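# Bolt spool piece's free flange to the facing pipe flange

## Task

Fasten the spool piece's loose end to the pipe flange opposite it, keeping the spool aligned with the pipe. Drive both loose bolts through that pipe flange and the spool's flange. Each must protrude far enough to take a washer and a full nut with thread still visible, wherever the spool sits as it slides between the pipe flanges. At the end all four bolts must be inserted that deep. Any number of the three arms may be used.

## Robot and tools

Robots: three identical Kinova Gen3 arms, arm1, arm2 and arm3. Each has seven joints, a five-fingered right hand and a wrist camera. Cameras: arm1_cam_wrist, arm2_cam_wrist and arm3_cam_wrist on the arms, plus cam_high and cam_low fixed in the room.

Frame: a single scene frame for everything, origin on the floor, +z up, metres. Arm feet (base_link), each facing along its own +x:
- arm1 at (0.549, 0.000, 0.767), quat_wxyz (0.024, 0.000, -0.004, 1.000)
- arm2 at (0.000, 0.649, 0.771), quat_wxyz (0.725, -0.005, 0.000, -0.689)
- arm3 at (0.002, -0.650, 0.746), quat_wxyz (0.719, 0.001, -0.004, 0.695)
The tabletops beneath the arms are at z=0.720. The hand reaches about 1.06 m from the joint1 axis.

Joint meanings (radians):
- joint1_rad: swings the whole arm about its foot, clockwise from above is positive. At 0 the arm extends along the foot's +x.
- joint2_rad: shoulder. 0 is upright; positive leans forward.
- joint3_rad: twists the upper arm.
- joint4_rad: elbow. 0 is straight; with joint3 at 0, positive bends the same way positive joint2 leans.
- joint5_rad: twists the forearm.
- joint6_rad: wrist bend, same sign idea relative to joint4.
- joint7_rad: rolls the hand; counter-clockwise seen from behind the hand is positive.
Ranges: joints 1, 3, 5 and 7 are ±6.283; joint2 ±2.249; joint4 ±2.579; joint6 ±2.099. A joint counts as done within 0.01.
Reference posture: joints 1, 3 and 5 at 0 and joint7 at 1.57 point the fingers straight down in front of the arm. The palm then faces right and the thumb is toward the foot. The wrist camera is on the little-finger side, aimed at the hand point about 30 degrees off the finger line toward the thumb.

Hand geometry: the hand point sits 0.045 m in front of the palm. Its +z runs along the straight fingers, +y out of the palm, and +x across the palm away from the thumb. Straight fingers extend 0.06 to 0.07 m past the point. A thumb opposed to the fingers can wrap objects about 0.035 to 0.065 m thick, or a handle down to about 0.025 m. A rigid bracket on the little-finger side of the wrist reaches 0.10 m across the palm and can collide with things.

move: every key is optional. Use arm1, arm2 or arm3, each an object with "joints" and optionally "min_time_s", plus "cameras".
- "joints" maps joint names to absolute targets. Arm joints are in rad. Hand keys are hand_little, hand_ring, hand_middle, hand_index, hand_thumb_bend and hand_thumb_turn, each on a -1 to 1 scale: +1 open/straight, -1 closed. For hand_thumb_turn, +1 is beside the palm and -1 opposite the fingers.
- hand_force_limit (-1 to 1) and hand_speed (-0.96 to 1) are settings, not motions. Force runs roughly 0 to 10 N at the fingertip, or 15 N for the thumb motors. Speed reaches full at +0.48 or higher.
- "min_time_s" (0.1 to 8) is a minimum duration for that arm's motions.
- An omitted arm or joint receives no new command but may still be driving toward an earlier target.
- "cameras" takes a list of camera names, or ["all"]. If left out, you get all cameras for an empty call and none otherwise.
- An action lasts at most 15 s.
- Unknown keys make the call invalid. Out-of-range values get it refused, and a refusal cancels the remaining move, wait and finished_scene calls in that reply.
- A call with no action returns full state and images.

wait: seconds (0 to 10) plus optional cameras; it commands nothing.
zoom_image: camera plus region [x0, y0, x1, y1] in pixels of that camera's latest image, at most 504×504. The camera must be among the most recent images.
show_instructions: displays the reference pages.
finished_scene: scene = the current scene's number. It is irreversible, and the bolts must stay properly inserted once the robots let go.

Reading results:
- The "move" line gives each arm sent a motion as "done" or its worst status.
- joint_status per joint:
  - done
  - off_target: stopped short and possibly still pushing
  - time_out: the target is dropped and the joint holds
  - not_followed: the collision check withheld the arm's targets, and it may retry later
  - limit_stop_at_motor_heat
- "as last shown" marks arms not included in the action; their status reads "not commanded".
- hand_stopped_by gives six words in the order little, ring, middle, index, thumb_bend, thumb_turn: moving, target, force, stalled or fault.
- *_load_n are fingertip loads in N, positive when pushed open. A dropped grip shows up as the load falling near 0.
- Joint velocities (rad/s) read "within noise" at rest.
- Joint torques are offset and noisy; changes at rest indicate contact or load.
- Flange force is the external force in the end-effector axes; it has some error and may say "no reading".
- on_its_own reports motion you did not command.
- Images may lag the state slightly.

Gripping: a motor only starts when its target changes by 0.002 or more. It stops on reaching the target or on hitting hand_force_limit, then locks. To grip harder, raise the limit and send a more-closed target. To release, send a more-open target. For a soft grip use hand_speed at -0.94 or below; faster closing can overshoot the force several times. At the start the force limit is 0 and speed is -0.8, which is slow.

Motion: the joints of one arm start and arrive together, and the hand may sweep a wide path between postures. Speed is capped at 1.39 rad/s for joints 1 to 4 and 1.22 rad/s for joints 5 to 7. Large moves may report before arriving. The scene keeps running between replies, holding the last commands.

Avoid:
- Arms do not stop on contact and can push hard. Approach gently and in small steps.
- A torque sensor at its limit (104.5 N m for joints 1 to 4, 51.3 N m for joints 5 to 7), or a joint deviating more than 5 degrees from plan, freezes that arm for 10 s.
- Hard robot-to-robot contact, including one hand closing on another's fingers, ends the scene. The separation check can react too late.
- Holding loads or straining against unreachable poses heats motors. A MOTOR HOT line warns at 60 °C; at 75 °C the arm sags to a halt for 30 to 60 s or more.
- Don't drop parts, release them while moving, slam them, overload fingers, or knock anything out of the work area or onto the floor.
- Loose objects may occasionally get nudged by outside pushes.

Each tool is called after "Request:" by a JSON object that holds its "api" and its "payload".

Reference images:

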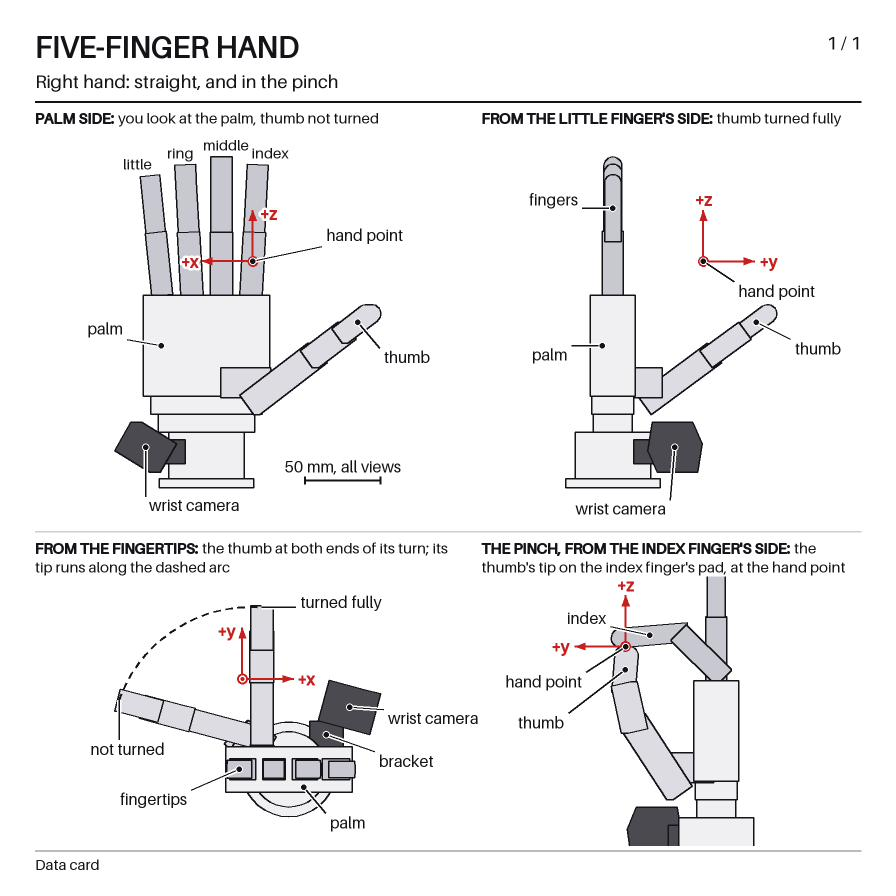

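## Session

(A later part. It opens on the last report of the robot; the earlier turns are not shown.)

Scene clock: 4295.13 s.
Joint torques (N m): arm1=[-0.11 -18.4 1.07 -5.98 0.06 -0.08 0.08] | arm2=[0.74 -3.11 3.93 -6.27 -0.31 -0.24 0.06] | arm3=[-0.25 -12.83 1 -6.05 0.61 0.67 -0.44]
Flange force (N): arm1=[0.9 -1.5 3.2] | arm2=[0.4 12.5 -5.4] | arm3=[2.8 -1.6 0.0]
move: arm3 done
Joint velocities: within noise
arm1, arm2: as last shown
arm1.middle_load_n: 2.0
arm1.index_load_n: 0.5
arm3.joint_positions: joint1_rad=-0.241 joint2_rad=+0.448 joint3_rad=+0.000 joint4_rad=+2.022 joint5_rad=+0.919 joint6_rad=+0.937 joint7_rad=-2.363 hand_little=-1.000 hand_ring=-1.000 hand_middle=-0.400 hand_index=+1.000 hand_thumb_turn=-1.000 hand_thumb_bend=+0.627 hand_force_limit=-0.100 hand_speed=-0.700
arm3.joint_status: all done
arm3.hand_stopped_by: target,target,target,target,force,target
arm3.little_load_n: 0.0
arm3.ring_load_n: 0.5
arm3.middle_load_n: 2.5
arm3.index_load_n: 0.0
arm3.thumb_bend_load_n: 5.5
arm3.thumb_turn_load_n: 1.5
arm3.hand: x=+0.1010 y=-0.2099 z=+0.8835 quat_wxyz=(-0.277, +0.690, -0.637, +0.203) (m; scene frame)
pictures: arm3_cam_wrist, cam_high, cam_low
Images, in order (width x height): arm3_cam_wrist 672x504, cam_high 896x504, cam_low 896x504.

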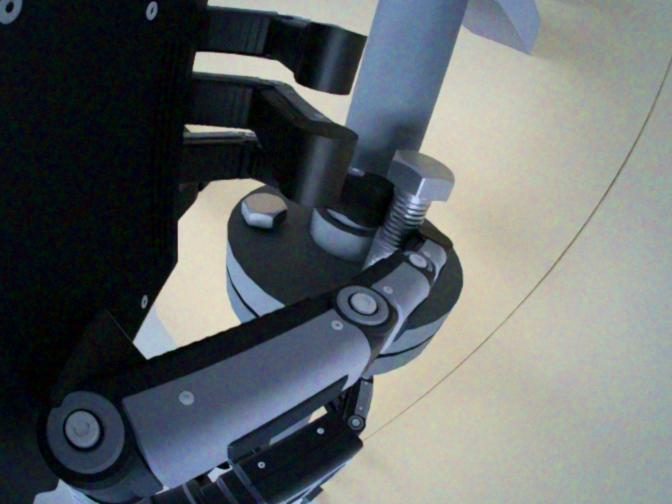

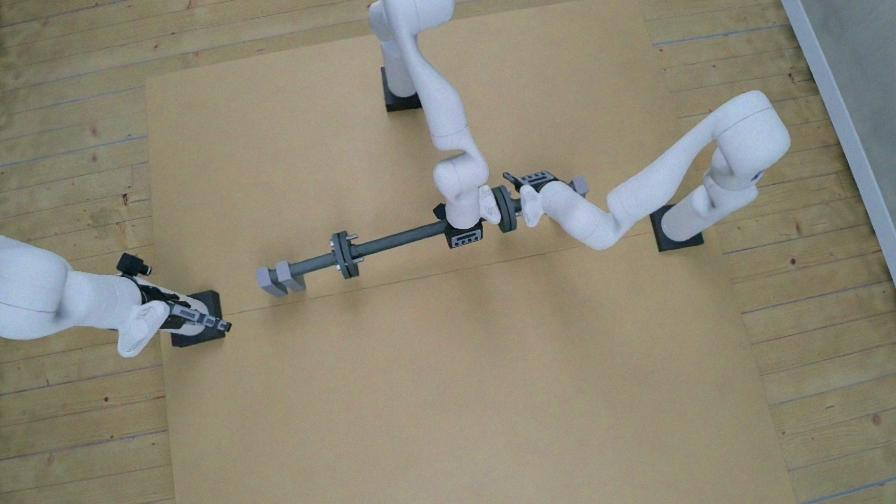

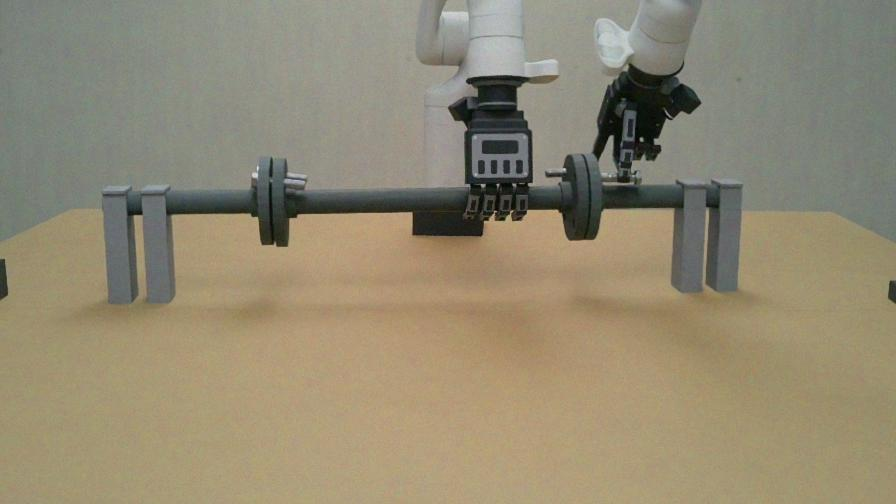

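Request:
{"api": "move", "payload": {"arm3": {"joints": {"joint1_rad": -0.2398, "joint2_rad": 0.4585, "joint3_rad": 0, "joint4_rad": 2.0028, "joint5_rad": 0.9142, "joint6_rad": 0.9425, "joint7_rad": -2.3533}, "min_time_s": 3}, "cameras": ["cam_low", "arm3_cam_wrist"]}}

Request:
{"api": "zoom_image", "payload": {"camera": "cam_low", "region": [590, 150, 660, 200]}}

Request:
{"api": "zoom_image", "payload": {"camera": "arm3_cam_wrist", "region": [300, 140, 480, 320]}}

Scene clock: 4323.63 s.
Joint torques (N m): arm1=[-0.12 -18.36 0.99 -5.87 0.06 -0.1 0.11] | arm2=[0.79 -3.14 3.88 -6.23 -0.26 -0.21 0.07] | arm3=[-0.39 -13.04 0.98 -6.06 0.62 0.62 -0.39]
Flange force (N): arm1=[0.7 -1.9 3.0] | arm2=[0.3 12.5 -5.5] | arm3=[2.7 -1.8 0.1]
move: arm3 done
Joint velocities: within noise
arm1: as last shown
arm1.index_load_n: 0.0
arm2.joint_positions: joint1_rad=+0.616 joint2_rad=-0.270 joint3_rad=-0.068 joint4_rad=+1.571 joint5_rad=-0.119 joint6_rad=+1.827 joint7_rad=-1.961 hand_little=+1.000 hand_ring=+1.000 hand_middle=+1.000 hand_index=+1.000 hand_thumb_turn=+1.000 hand_thumb_bend=+1.000 hand_force_limit=+0.000 hand_speed=-0.800
arm2.joint_status: not commanded
arm2.hand_stopped_by: target,target,target,target,target,target
arm2.little_load_n: 0.0
arm2.ring_load_n: 0.0
arm2.middle_load_n: 0.0
arm2.index_load_n: 0.0
arm2.thumb_bend_load_n: 0.0
arm2.thumb_turn_load_n: 0.0
arm2.hand: x=-0.0605 y=+0.4097 z=+1.2323 quat_wxyz=(-0.043, -0.936, -0.349, -0.023) (m; scene frame)
arm3.joint_positions: joint1_rad=-0.240 joint2_rad=+0.459 joint3_rad=+0.000 joint4_rad=+2.003 joint5_rad=+0.914 joint6_rad=+0.942 joint7_rad=-2.353 hand_little=-1.000 hand_ring=-1.000 hand_middle=-0.400 hand_index=+1.000 hand_thumb_turn=-1.000 hand_thumb_bend=+0.627 hand_force_limit=-0.100 hand_speed=-0.700
arm3.joint_status: all done
arm3.hand_stopped_by: target,target,target,target,force,target
arm3.little_load_n: 0.0
arm3.ring_load_n: 0.0
arm3.middle_load_n: 2.5
arm3.index_load_n: 0.0
arm3.thumb_bend_load_n: 5.0
arm3.thumb_turn_load_n: 1.5
arm3.hand: x=+0.1004 y=-0.2039 z=+0.8834 quat_wxyz=(-0.277, +0.690, -0.637, +0.203) (m; scene frame)
pictures: arm3_cam_wrist, cam_low
Images, in order (width x height): arm3_cam_wrist 672x504, cam_low 896x504.

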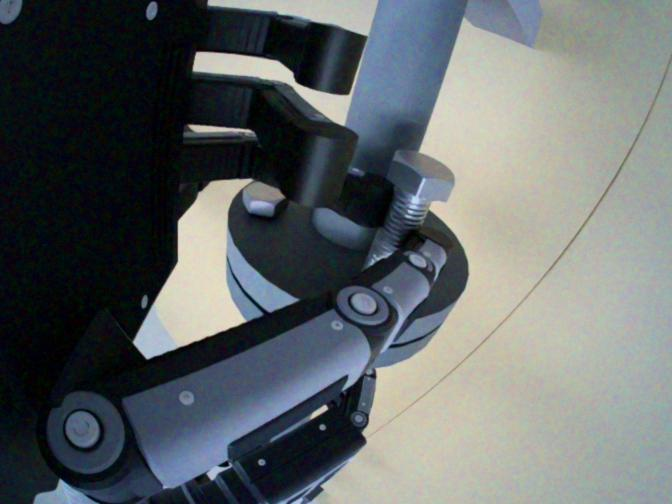

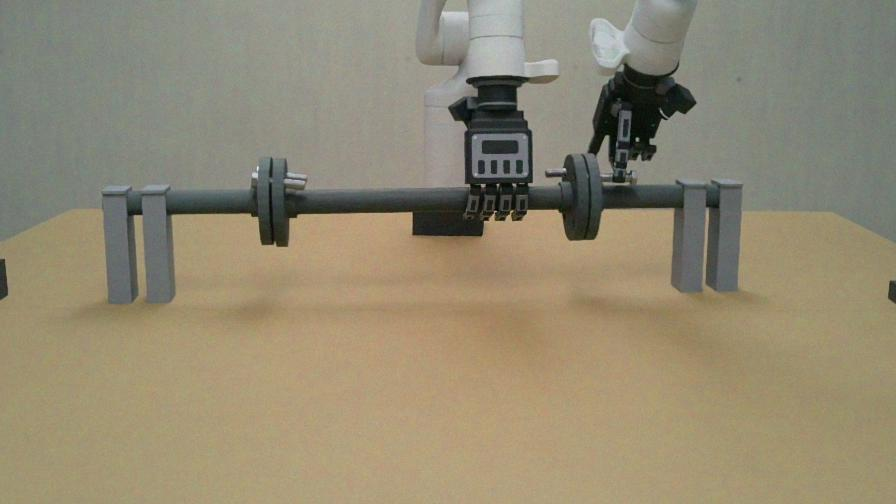

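Scaled by 7.200 from the camera's 896x504 image, which has a finer 1280x720 frame.

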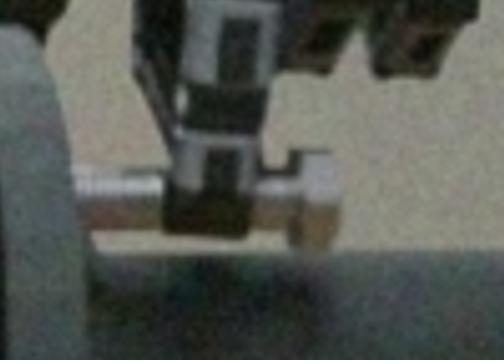

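Scaled by 2.800 from the camera's 672x504 image, which has a finer 960x720 frame.

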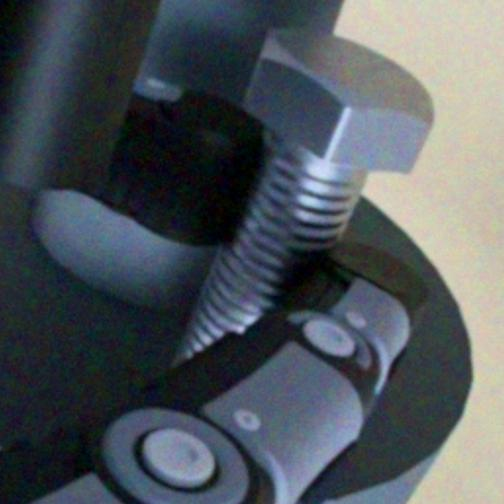

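Request:
{"api": "move", "payload": {"arm3": {"joints": {"joint1_rad": -0.2381, "joint2_rad": 0.4696, "joint3_rad": 0, "joint4_rad": 1.9812, "joint5_rad": 0.9093, "joint6_rad": 0.9477, "joint7_rad": -2.3423}, "min_time_s": 3}, "cameras": ["cam_low", "arm3_cam_wrist"]}}

Request:
{"api": "zoom_image", "payload": {"camera": "cam_low", "region": [590, 150, 660, 200]}}

Request:
{"api": "zoom_image", "payload": {"camera": "arm3_cam_wrist", "region": [300, 140, 480, 320]}}

Scene clock: 4337.97 s.
Joint torques (N m): arm1=[-0.15 -18.35 1.01 -5.9 0.04 -0.11 0.04] | arm2=[0.75 -3.08 3.87 -6.29 -0.29 -0.22 0.04] | arm3=[-0.49 -13.34 0.88 -6.25 0.62 0.55 -0.37]
Flange force (N): arm1=[1.0 -1.8 3.0] | arm2=[0.4 12.2 -5.3] | arm3=[3.0 -1.8 0.3]
move: arm3 done
Joint velocities: within noise
arm1, arm2: as last shown
arm1.thumb_turn_load_n: 0.0
arm3.joint_positions: joint1_rad=-0.238 joint2_rad=+0.470 joint3_rad=+0.000 joint4_rad=+1.981 joint5_rad=+0.909 joint6_rad=+0.948 joint7_rad=-2.342 hand_little=-1.000 hand_ring=-1.000 hand_middle=-0.400 hand_index=+1.000 hand_thumb_turn=-1.000 hand_thumb_bend=+0.627 hand_force_limit=-0.100 hand_speed=-0.700
arm3.joint_status: all done
arm3.hand_stopped_by: target,target,target,target,force,target
arm3.little_load_n: 0.0
arm3.ring_load_n: 0.0
arm3.middle_load_n: 2.5
arm3.index_load_n: 0.0
arm3.thumb_bend_load_n: 5.0
arm3.thumb_turn_load_n: 1.5
arm3.hand: x=+0.0996 y=-0.1971 z=+0.8835 quat_wxyz=(-0.277, +0.690, -0.637, +0.203) (m; scene frame)
pictures: arm3_cam_wrist, cam_low
Images, in order (width x height): arm3_cam_wrist 672x504, cam_low 896x504.

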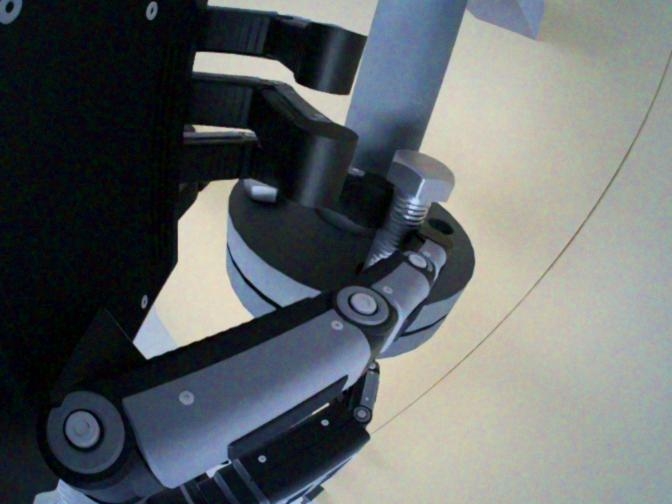

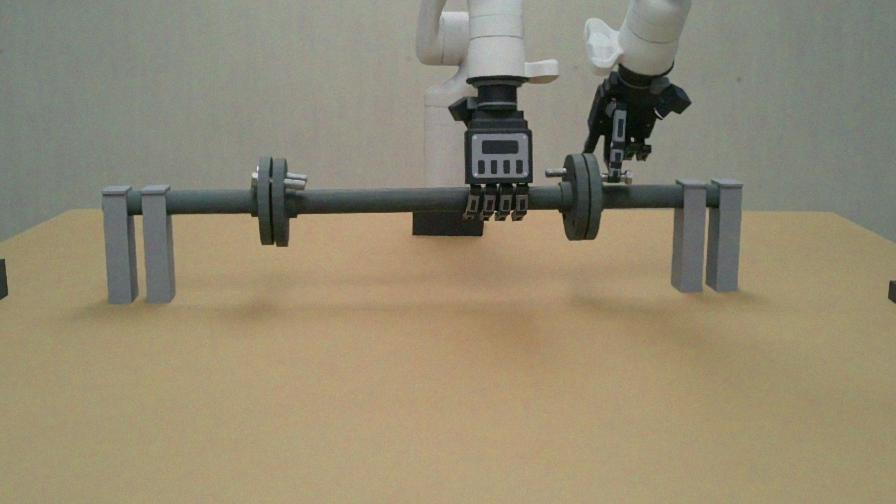

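Scaled by 7.200 from the camera's 896x504 image, which has a finer 1280x720 frame.

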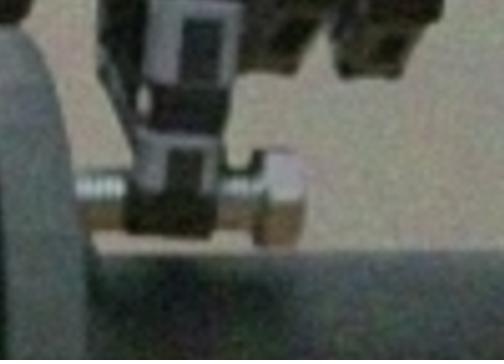

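Scaled by 2.800 from the camera's 672x504 image, which has a finer 960x720 frame.

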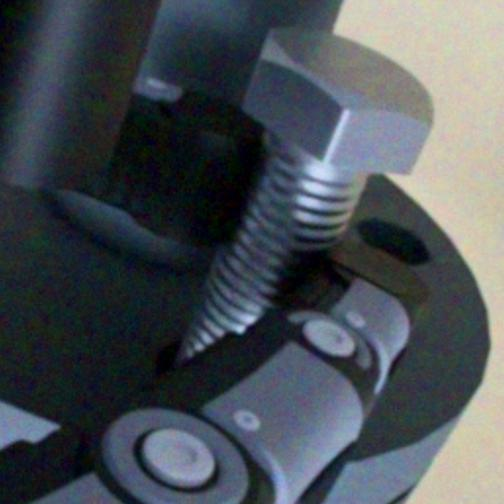

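Request:
{"api": "move", "payload": {"arm3": {"joints": {"joint1_rad": -0.2368, "joint2_rad": 0.478, "joint3_rad": 0, "joint4_rad": 1.9648, "joint5_rad": 0.9056, "joint6_rad": 0.9516, "joint7_rad": -2.334}, "min_time_s": 3}, "cameras": ["cam_low", "arm3_cam_wrist"]}}

Request:
{"api": "zoom_image", "payload": {"camera": "cam_low", "region": [550, 150, 650, 200]}}

Request:
{"api": "zoom_image", "payload": {"camera": "arm3_cam_wrist", "region": [300, 140, 480, 320]}}

Scene clock: 4352.60 s.
Joint torques (N m): arm1=[-0.09 -18.33 1.05 -5.99 0.11 -0.07 0.1] | arm2=[0.77 -3.12 3.91 -6.3 -0.27 -0.24 0.06] | arm3=[-0.82 -13.49 0.49 -6.43 0.5 0.26 -0.41]
Flange force (N): arm1=[0.8 -1.3 3.1] | arm2=[0.4 12.4 -5.3] | arm3=[3.2 -2.5 0.5]
move: arm3 done
Joint velocities: within noise
arm1, arm2: as last shown
arm2.middle_load_n: -0.5
arm3.joint_positions: joint1_rad=-0.237 joint2_rad=+0.478 joint3_rad=+0.000 joint4_rad=+1.965 joint5_rad=+0.906 joint6_rad=+0.952 joint7_rad=-2.334 hand_little=-1.000 hand_ring=-1.000 hand_middle=-0.400 hand_index=+1.000 hand_thumb_turn=-1.000 hand_thumb_bend=+0.627 hand_force_limit=-0.100 hand_speed=-0.700
arm3.joint_status: all done
arm3.hand_stopped_by: target,target,target,target,force,target
arm3.little_load_n: 0.0
arm3.ring_load_n: 0.0
arm3.middle_load_n: 3.0
arm3.index_load_n: 0.0
arm3.thumb_bend_load_n: 4.5
arm3.thumb_turn_load_n: 2.0
arm3.hand: x=+0.0990 y=-0.1919 z=+0.8835 quat_wxyz=(-0.277, +0.690, -0.637, +0.203) (m; scene frame)
pictures: arm3_cam_wrist, cam_low
Images, in order (width x height): arm3_cam_wrist 672x504, cam_low 896x504.

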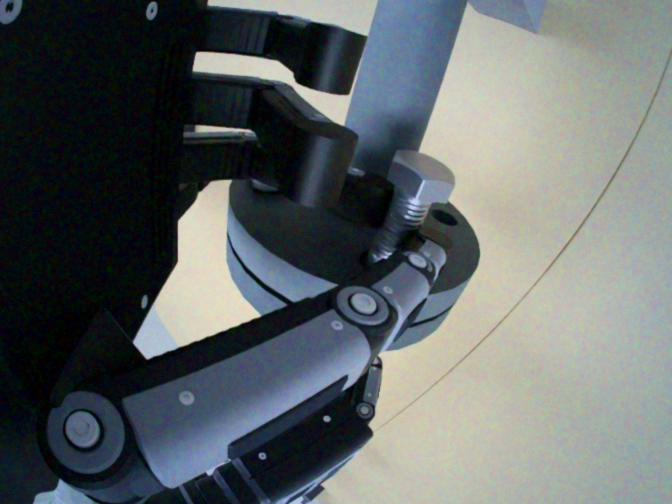

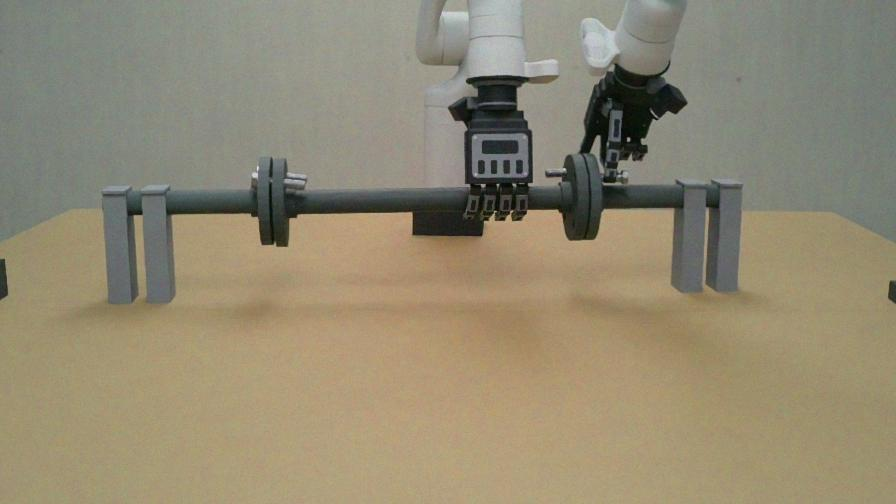

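Scaled by 5.040 from the camera's 896x504 image, which has a finer 1280x720 frame.

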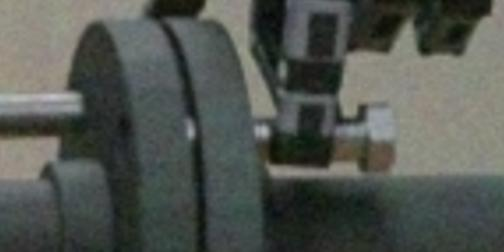

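Scaled by 2.800 from the camera's 672x504 image, which has a finer 960x720 frame.

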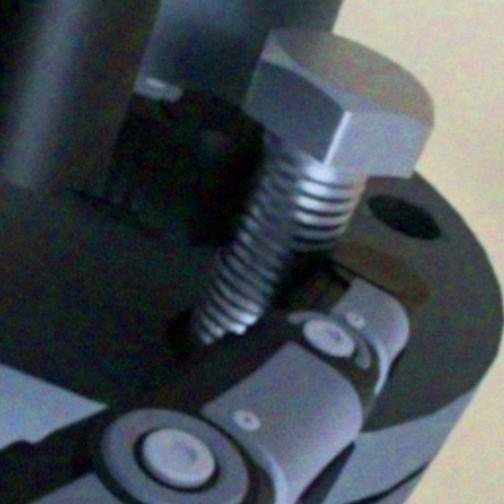

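Request:
{"api": "move", "payload": {"arm3": {"joints": {"joint1_rad": -0.2338, "joint2_rad": 0.4842, "joint3_rad": 0, "joint4_rad": 1.9521, "joint5_rad": 0.9034, "joint6_rad": 0.9543, "joint7_rad": -2.3257}, "min_time_s": 3}, "cameras": ["cam_low", "arm3_cam_wrist"]}}

Request:
{"api": "zoom_image", "payload": {"camera": "cam_low", "region": [550, 150, 650, 200]}}

Request:
{"api": "zoom_image", "payload": {"camera": "arm3_cam_wrist", "region": [300, 140, 480, 320]}}

Scene clock: 4385.30 s.
Joint torques (N m): arm1=[-0.15 -18.34 1.01 -6.01 0.09 -0.09 0.09] | arm2=[0.79 -3.11 3.9 -6.27 -0.31 -0.23 0.06] | arm3=[-0.19 -13.58 1.19 -6.14 0.64 0.68 -0.39]
Flange force (N): arm1=[0.9 -1.3 3.1] | arm2=[0.4 12.4 -5.4] | arm3=[2.7 -1.4 -0.2]
move: arm3 done
Joint velocities: within noise
arm1, arm2: as last shown
arm1.ring_load_n: 6.0
arm1.thumb_turn_load_n: -0.5
arm2.middle_load_n: 0.0
arm3.joint_positions: joint1_rad=-0.234 joint2_rad=+0.484 joint3_rad=+0.000 joint4_rad=+1.952 joint5_rad=+0.903 joint6_rad=+0.954 joint7_rad=-2.326 hand_little=-1.000 hand_ring=-1.000 hand_middle=-0.400 hand_index=+1.000 hand_thumb_turn=-1.000 hand_thumb_bend=+0.627 hand_force_limit=-0.100 hand_speed=-0.700
arm3.joint_status: all done
arm3.hand_stopped_by: target,target,target,target,force,target
arm3.little_load_n: 0.0
arm3.ring_load_n: 0.0
arm3.middle_load_n: 2.5
arm3.index_load_n: 0.0
arm3.thumb_bend_load_n: 5.0
arm3.thumb_turn_load_n: 1.0
arm3.hand: x=+0.0995 y=-0.1880 z=+0.8837 quat_wxyz=(-0.277, +0.690, -0.637, +0.203) (m; scene frame)
pictures: arm3_cam_wrist, cam_low
Images, in order (width x height): arm3_cam_wrist 672x504, cam_low 896x504.

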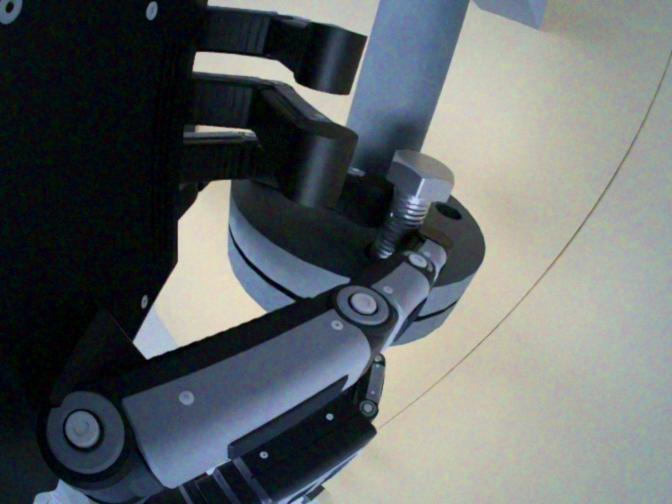

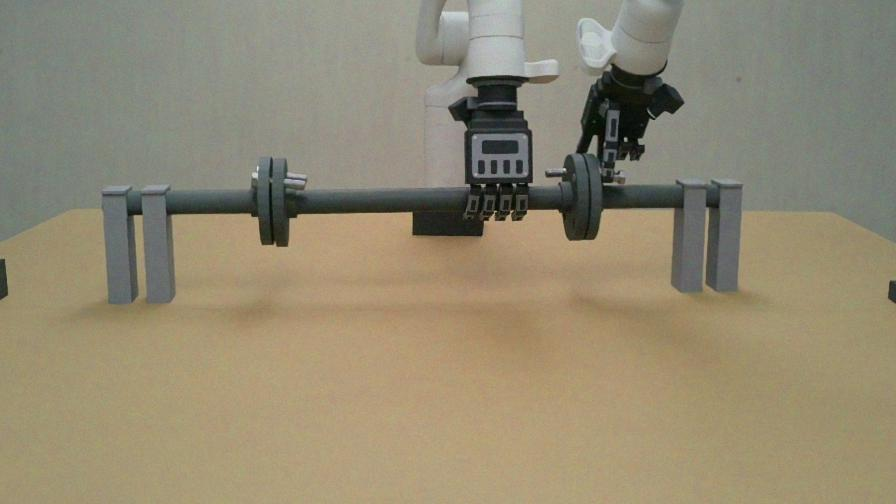

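Scaled by 5.040 from the camera's 896x504 image, which has a finer 1280x720 frame.

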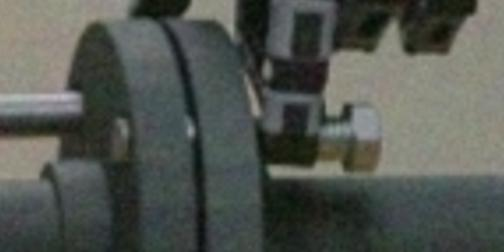

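Scaled by 2.800 from the camera's 672x504 image, which has a finer 960x720 frame.

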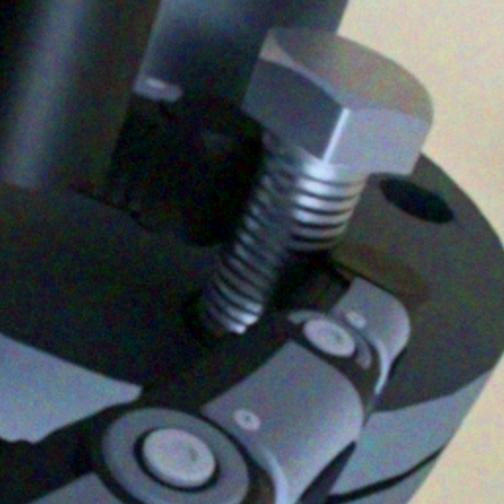

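Request:
{"api": "move", "payload": {"arm3": {"joints": {"hand_thumb_bend": 0.9}}, "cameras": ["cam_low"]}}

Request:
{"api": "zoom_image", "payload": {"camera": "cam_low", "region": [550, 150, 650, 200]}}

Request:
{"api": "move", "payload": {"arm3": {"joints": {"joint1_rad": -0.2332, "joint2_rad": 0.3631, "joint3_rad": 0, "joint4_rad": 1.8552, "joint5_rad": 0.8033, "joint6_rad": 1.0984, "joint7_rad": -2.1343}, "min_time_s": 3}, "cameras": ["cam_low", "arm3_cam_wrist"]}}

Request:
{"api": "zoom_image", "payload": {"camera": "cam_low", "region": [550, 150, 650, 200]}}

Scene clock: 4455.53 s.
Joint torques (N m): arm1=[-0.16 -18.25 0.98 -5.93 0.02 -0.09 0.09] | arm2=[0.78 -3.14 3.87 -6.31 -0.28 -0.25 0.05] | arm3=[-0.19 -13.35 1.08 -6.01 0.57 0.61 -0.35]
Flange force (N): arm1=[0.9 -1.5 2.8] | arm2=[0.4 12.3 -5.3] | arm3=[2.7 -1.7 -0.6]
move: arm3 done
Joint velocities: within noise
arm1.joint_positions: joint1_rad=-0.224 joint2_rad=+0.612 joint3_rad=+0.000 joint4_rad=+1.752 joint5_rad=+0.009 joint6_rad=+0.603 joint7_rad=-0.083 hand_little=-0.027 hand_ring=-0.026 hand_middle=-0.026 hand_index=-0.009 hand_thumb_turn=-1.000 hand_thumb_bend=+0.347 hand_force_limit=-0.500 hand_speed=-0.800
arm1.joint_status: not commanded
arm1.hand_stopped_by: force,force,force,force,force,target
arm1.little_load_n: 4.0
arm1.ring_load_n: 5.5
arm1.middle_load_n: 2.5
arm1.index_load_n: 0.0
arm1.thumb_bend_load_n: 7.5
arm1.thumb_turn_load_n: 0.0
arm1.hand: x=+0.0961 y=-0.0904 z=+0.8446 quat_wxyz=(-0.058, +0.669, +0.739, -0.065) (m; scene frame)
arm2: as last shown
arm3.joint_positions: joint1_rad=-0.234 joint2_rad=+0.484 joint3_rad=+0.000 joint4_rad=+1.952 joint5_rad=+0.903 joint6_rad=+0.954 joint7_rad=-2.326 hand_little=-1.000 hand_ring=-1.000 hand_middle=-0.400 hand_index=+1.000 hand_thumb_turn=-1.000 hand_thumb_bend=+0.900 hand_force_limit=-0.100 hand_speed=-0.700
arm3.joint_status: all done
arm3.hand_stopped_by: target,target,target,target,target,target
arm3.little_load_n: 0.0
arm3.ring_load_n: 0.0
arm3.middle_load_n: 0.0
arm3.index_load_n: 0.0
arm3.thumb_bend_load_n: 0.0
arm3.thumb_turn_load_n: -0.5
arm3.hand: x=+0.0995 y=-0.1880 z=+0.8837 quat_wxyz=(-0.277, +0.690, -0.637, +0.203) (m; scene frame)
pictures: cam_low
Images, in order (width x height): cam_low 896x504.

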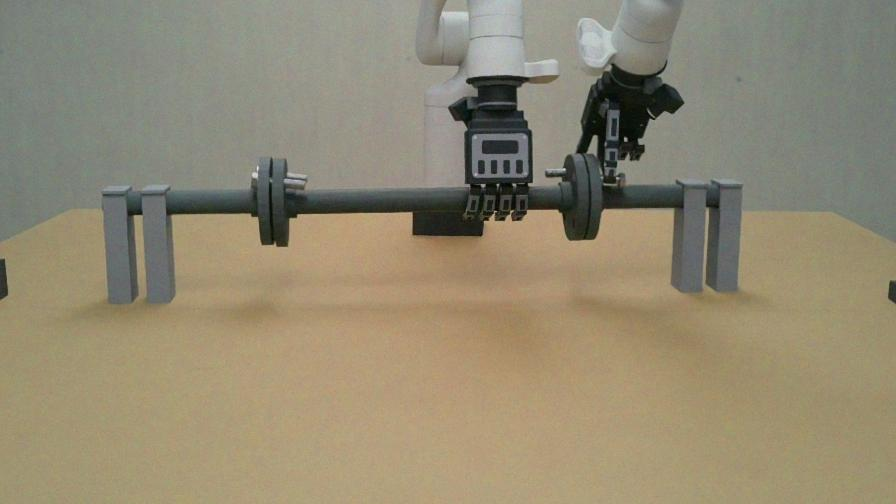

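Scaled by 5.040 from the camera's 896x504 image, which has a finer 1280x720 frame.

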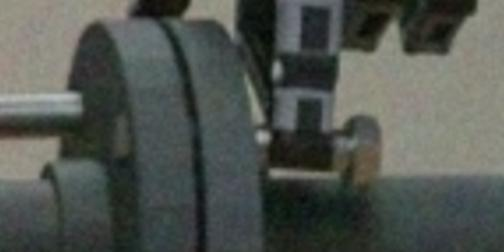

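Scene clock: 4458.83 s.
Joint torques (N m): arm1=[-0.1 -18.33 1.02 -5.91 0.02 -0.09 0.04] | arm2=[0.75 -3.1 3.88 -6.32 -0.28 -0.26 0.05] | arm3=[-0.16 -12.49 0.89 -7.29 0.82 0.4 -0.38]
Flange force (N): arm1=[0.9 -1.7 3.0] | arm2=[0.5 12.3 -5.3] | arm3=[3.2 -1.2 0.0]
move: arm3 done
Joint velocities: within noise
arm1, arm2: as last shown
arm1.ring_load_n: 5.0
arm1.middle_load_n: 2.0
arm1.thumb_bend_load_n: 8.0
arm3.joint_positions: joint1_rad=-0.233 joint2_rad=+0.363 joint3_rad=+0.000 joint4_rad=+1.855 joint5_rad=+0.803 joint6_rad=+1.098 joint7_rad=-2.134 hand_little=-1.000 hand_ring=-1.000 hand_middle=-0.400 hand_index=+1.000 hand_thumb_turn=-1.000 hand_thumb_bend=+0.900 hand_force_limit=-0.100 hand_speed=-0.700
arm3.joint_status: all done
arm3.hand_stopped_by: target,target,target,target,target,target
arm3.little_load_n: 0.0
arm3.ring_load_n: 0.0
arm3.middle_load_n: 0.0
arm3.index_load_n: 0.0
arm3.thumb_bend_load_n: 0.0
arm3.thumb_turn_load_n: 0.0
arm3.hand: x=+0.0995 y=-0.1882 z=+0.9543 quat_wxyz=(-0.277, +0.690, -0.638, +0.203) (m; scene frame)
pictures: arm3_cam_wrist, cam_low
Images, in order (width x height): arm3_cam_wrist 672x504, cam_low 896x504.

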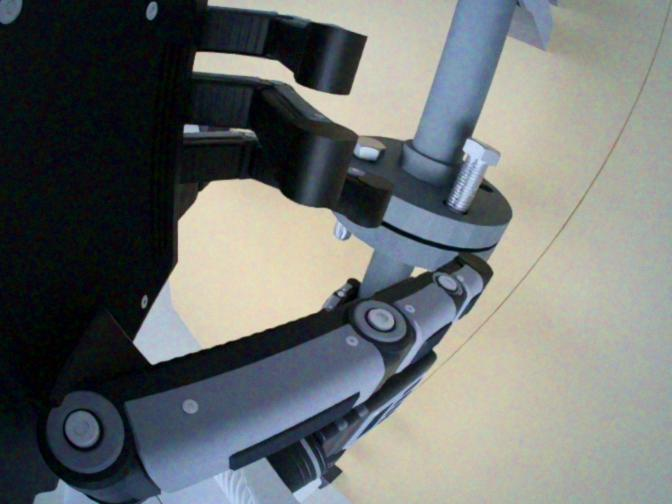

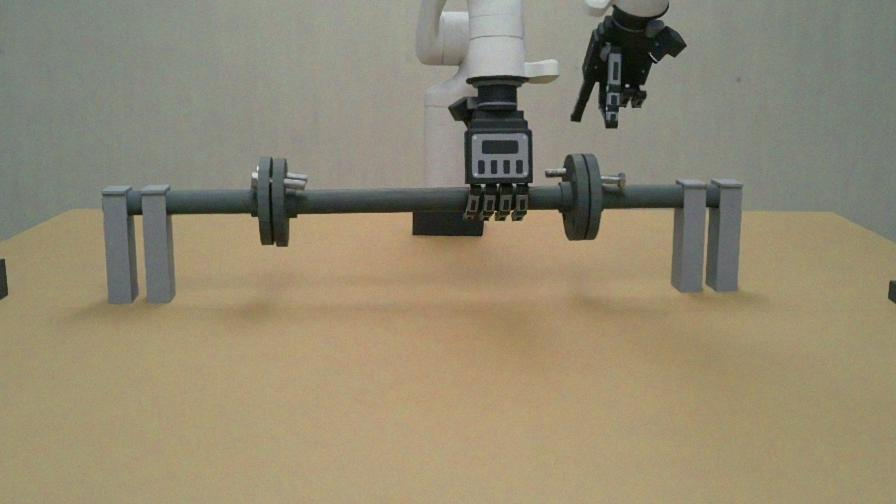

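Scaled by 5.040 from the camera's 896x504 image, which has a finer 1280x720 frame.

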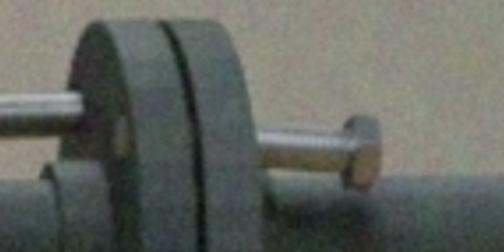

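Request:
{"api": "move", "payload": {"arm3": {"joints": {"joint1_rad": -0.13, "joint2_rad": 0.1777, "joint3_rad": 0, "joint4_rad": 1.8409, "joint5_rad": 0.283, "joint6_rad": 1.1425, "joint7_rad": -1.6815, "hand_middle": 1}, "min_time_s": 3}}}

Request:
{"api": "move", "payload": {"arm3": {"joints": {"joint1_rad": -0.131, "joint2_rad": 0.2712, "joint3_rad": 0, "joint4_rad": 1.9792, "joint5_rad": 0.3246, "joint6_rad": 0.9216, "joint7_rad": -1.763}, "min_time_s": 3}, "cameras": ["cam_low", "arm3_cam_wrist", "cam_high"]}}

Request:
{"api": "zoom_image", "payload": {"camera": "cam_low", "region": [570, 90, 690, 210]}}

Request:
{"api": "zoom_image", "payload": {"camera": "cam_high", "region": [490, 150, 610, 240]}}

Scene clock: 4476.70 s.
Joint torques (N m): arm1=[-0.12 -18.26 1.01 -5.9 0.03 -0.03 0.09] | arm2=[0.82 -3.12 3.87 -6.27 -0.32 -0.26 0.09] | arm3=[-0.17 -9.94 0.36 -8.15 0.08 -0.25 -0.36]
Flange force (N): arm1=[0.8 -1.5 3.0] | arm2=[0.4 12.4 -5.5] | arm3=[3.4 -0.7 0.4]
move: arm3 done
Joint velocities: within noise
arm1, arm2: as last shown
arm1.ring_load_n: 5.5
arm2.thumb_bend_load_n: -0.5
arm3.joint_positions: joint1_rad=-0.130 joint2_rad=+0.178 joint3_rad=+0.000 joint4_rad=+1.841 joint5_rad=+0.283 joint6_rad=+1.142 joint7_rad=-1.681 hand_little=-1.000 hand_ring=-1.000 hand_middle=+1.000 hand_index=+1.000 hand_thumb_turn=-1.000 hand_thumb_bend=+0.900 hand_force_limit=-0.100 hand_speed=-0.700
arm3.joint_status: all done
arm3.hand_stopped_by: target,target,target,target,target,target
arm3.little_load_n: 0.0
arm3.ring_load_n: 0.0
arm3.middle_load_n: 0.0
arm3.index_load_n: 0.0
arm3.thumb_bend_load_n: 0.0
arm3.thumb_turn_load_n: 0.0
arm3.hand: x=+0.0117 y=-0.2620 z=+0.9843 quat_wxyz=(-0.097, +0.737, -0.663, +0.087) (m; scene frame)
pictures: none

Scene clock: 4480.00 s.
Joint torques (N m): arm1=[-0.06 -18.22 1.03 -5.91 -0.03 -0.07 0.1] | arm2=[0.76 -3.12 3.89 -6.26 -0.32 -0.25 0.07] | arm3=[-0.24 -10.69 0.42 -7.1 0.04 -0.2 -0.34]
Flange force (N): arm1=[0.6 -1.4 2.8] | arm2=[0.3 12.4 -5.5] | arm3=[3.1 -1.2 -0.3]
move: arm3 done
Joint velocities: within noise
arm1, arm2: as last shown
arm1.ring_load_n: 5.0
arm1.hand: x=+0.0961 y=-0.0904 z=+0.8446 quat_wxyz=(-0.058, +0.668, +0.739, -0.065) (m; scene frame)
arm2.thumb_bend_load_n: 0.0
arm3.joint_positions: joint1_rad=-0.131 joint2_rad=+0.271 joint3_rad=+0.000 joint4_rad=+1.979 joint5_rad=+0.325 joint6_rad=+0.922 joint7_rad=-1.763 hand_little=-1.000 hand_ring=-1.000 hand_middle=+1.000 hand_index=+1.000 hand_thumb_turn=-1.000 hand_thumb_bend=+0.900 hand_force_limit=-0.100 hand_speed=-0.700
arm3.joint_status: all done
arm3.hand_stopped_by: target,target,target,target,target,target
arm3.little_load_n: 0.0
arm3.ring_load_n: 0.0
arm3.middle_load_n: 0.0
arm3.index_load_n: 0.0
arm3.thumb_bend_load_n: 0.0
arm3.thumb_turn_load_n: 0.0
arm3.hand: x=+0.0117 y=-0.2621 z=+0.9141 quat_wxyz=(-0.097, +0.737, -0.663, +0.087) (m; scene frame)
pictures: arm3_cam_wrist, cam_high, cam_low
Images, in order (width x height): arm3_cam_wrist 672x504, cam_high 896x504, cam_low 896x504.

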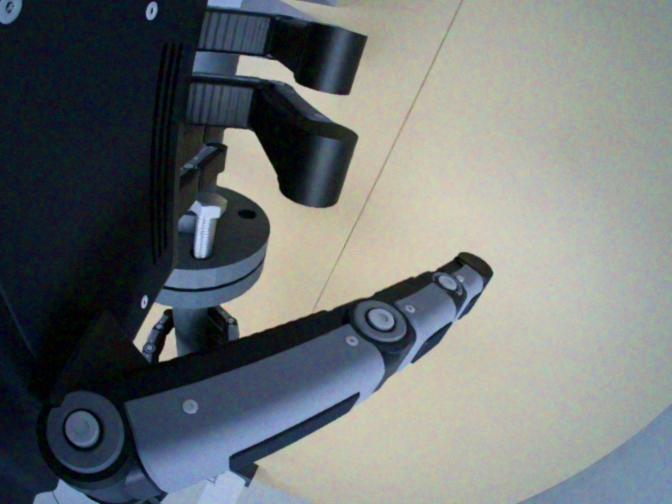

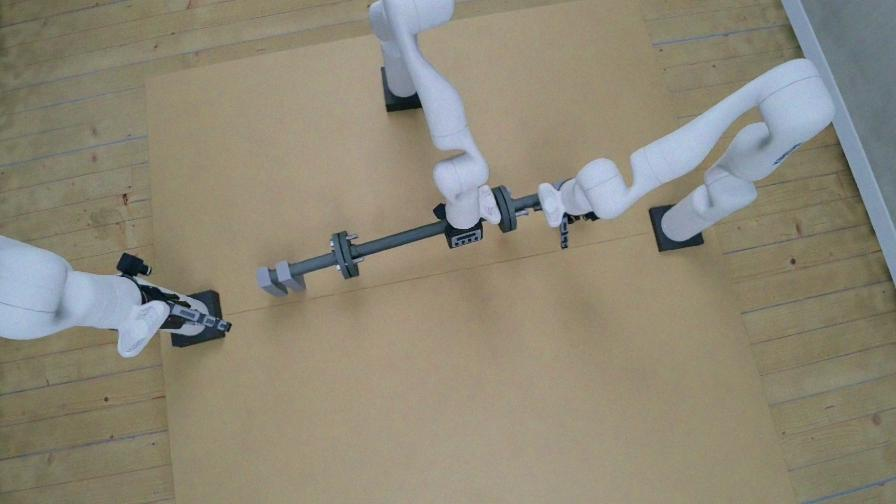

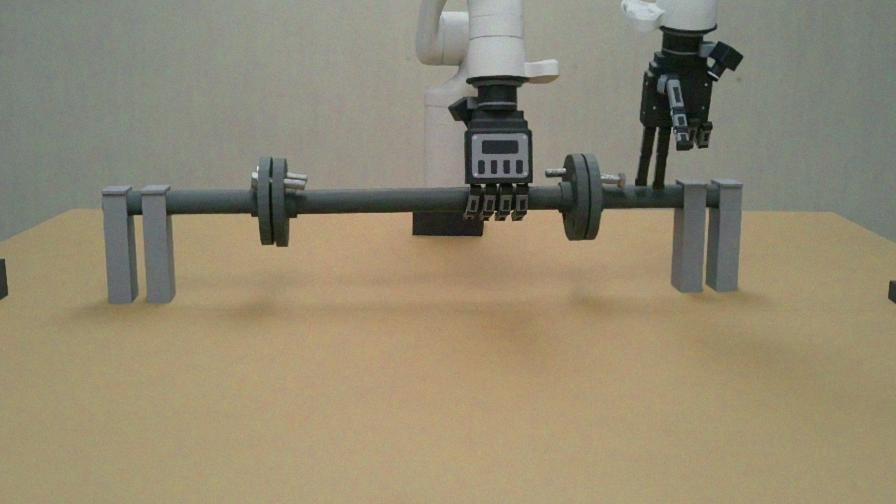

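Scaled by 4.200 from the camera's 896x504 image, which has a finer 1280x720 frame.

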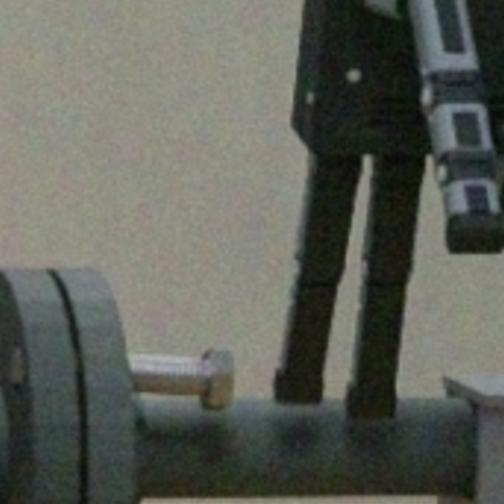

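Scaled by 4.200 from the camera's 896x504 image, which has a finer 1280x720 frame.

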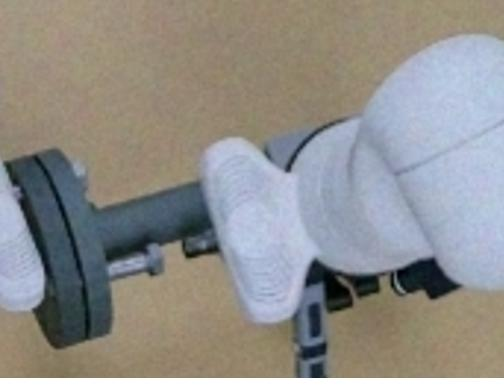

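Request:
{"api": "move", "payload": {"arm3": {"joints": {"joint1_rad": -0.1315, "joint2_rad": 0.32, "joint3_rad": 0, "joint4_rad": 1.9056, "joint5_rad": 0.3188, "joint6_rad": 0.9451, "joint7_rad": -1.7539}, "min_time_s": 4}, "cameras": ["cam_low", "arm3_cam_wrist", "cam_high"]}}

Request:
{"api": "zoom_image", "payload": {"camera": "cam_low", "region": [540, 130, 660, 250]}}

Scene clock: 4520.73 s.
Joint torques (N m): arm1=[-0.17 -18.34 0.91 -6 0.02 -0.08 0.07] | arm2=[0.75 -3.09 3.91 -6.28 -0.25 -0.24 0.06] | arm3=[-0.27 -11.66 0.47 -7.34 -0.01 -0.32 -0.35]
Flange force (N): arm1=[1.0 -1.3 3.1] | arm2=[0.5 12.4 -5.4] | arm3=[3.4 -1.2 -0.5]
move: arm3 done
Joint velocities: within noise
arm1: as last shown
arm1.little_load_n: 3.5
arm1.ring_load_n: 5.5
arm1.middle_load_n: 2.5
arm1.thumb_turn_load_n: -0.5
arm2.joint_positions: joint1_rad=+0.616 joint2_rad=-0.270 joint3_rad=-0.068 joint4_rad=+1.571 joint5_rad=-0.119 joint6_rad=+1.827 joint7_rad=-1.961 hand_little=+1.000 hand_ring=+1.000 hand_middle=+1.000 hand_index=+1.000 hand_thumb_turn=+1.000 hand_thumb_bend=+1.000 hand_force_limit=+0.000 hand_speed=-0.800
arm2.joint_status: not commanded
arm2.hand_stopped_by: target,target,target,target,target,target
arm2.little_load_n: 0.0
arm2.ring_load_n: 0.0
arm2.middle_load_n: 0.5
arm2.index_load_n: 0.0
arm2.thumb_bend_load_n: 0.0
arm2.thumb_turn_load_n: 0.0
arm2.hand: x=-0.0605 y=+0.4097 z=+1.2323 quat_wxyz=(-0.043, -0.936, -0.349, -0.023) (m; scene frame)
arm3.joint_positions: joint1_rad=-0.131 joint2_rad=+0.320 joint3_rad=+0.000 joint4_rad=+1.906 joint5_rad=+0.319 joint6_rad=+0.945 joint7_rad=-1.754 hand_little=-1.000 hand_ring=-1.000 hand_middle=+1.000 hand_index=+1.000 hand_thumb_turn=-1.000 hand_thumb_bend=+0.900 hand_force_limit=-0.100 hand_speed=-0.700
arm3.joint_status: all done
arm3.hand_stopped_by: target,target,target,target,target,target
arm3.little_load_n: 0.0
arm3.ring_load_n: 0.0
arm3.middle_load_n: 0.0
arm3.index_load_n: 0.0
arm3.thumb_bend_load_n: 0.0
arm3.thumb_turn_load_n: 0.0
arm3.hand: x=+0.0092 y=-0.2377 z=+0.9144 quat_wxyz=(-0.097, +0.737, -0.663, +0.087) (m; scene frame)
pictures: arm3_cam_wrist, cam_high, cam_low
Images, in order (width x height): arm3_cam_wrist 672x504, cam_high 896x504, cam_low 896x504.

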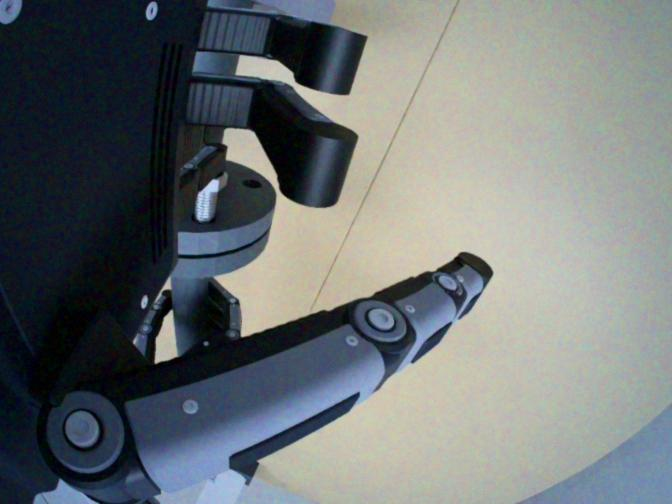

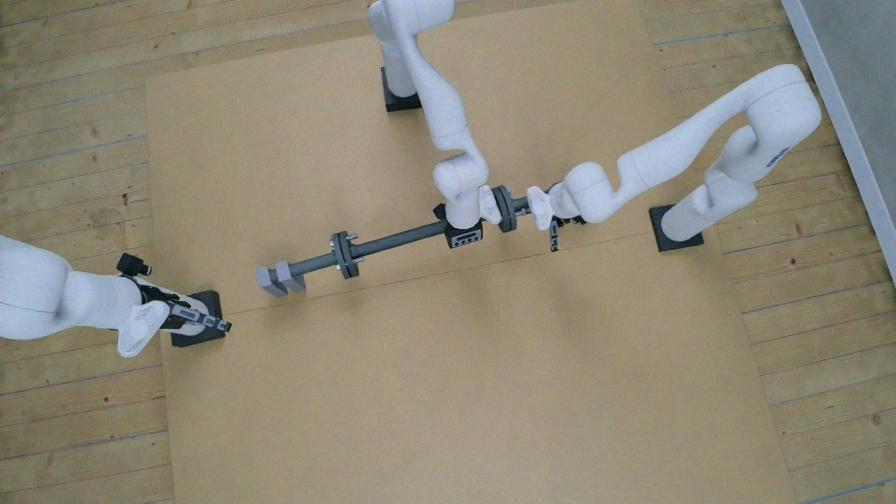

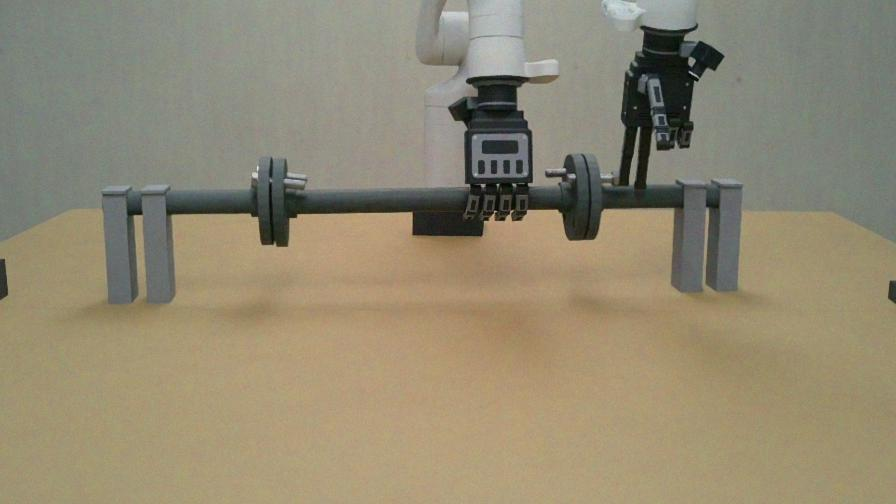

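Scaled by 4.200 from the camera's 896x504 image, which has a finer 1280x720 frame.

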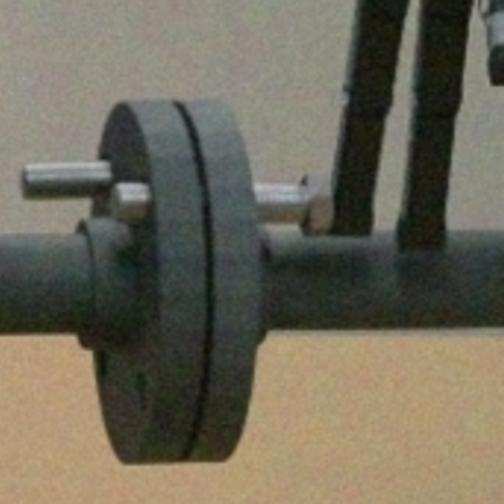

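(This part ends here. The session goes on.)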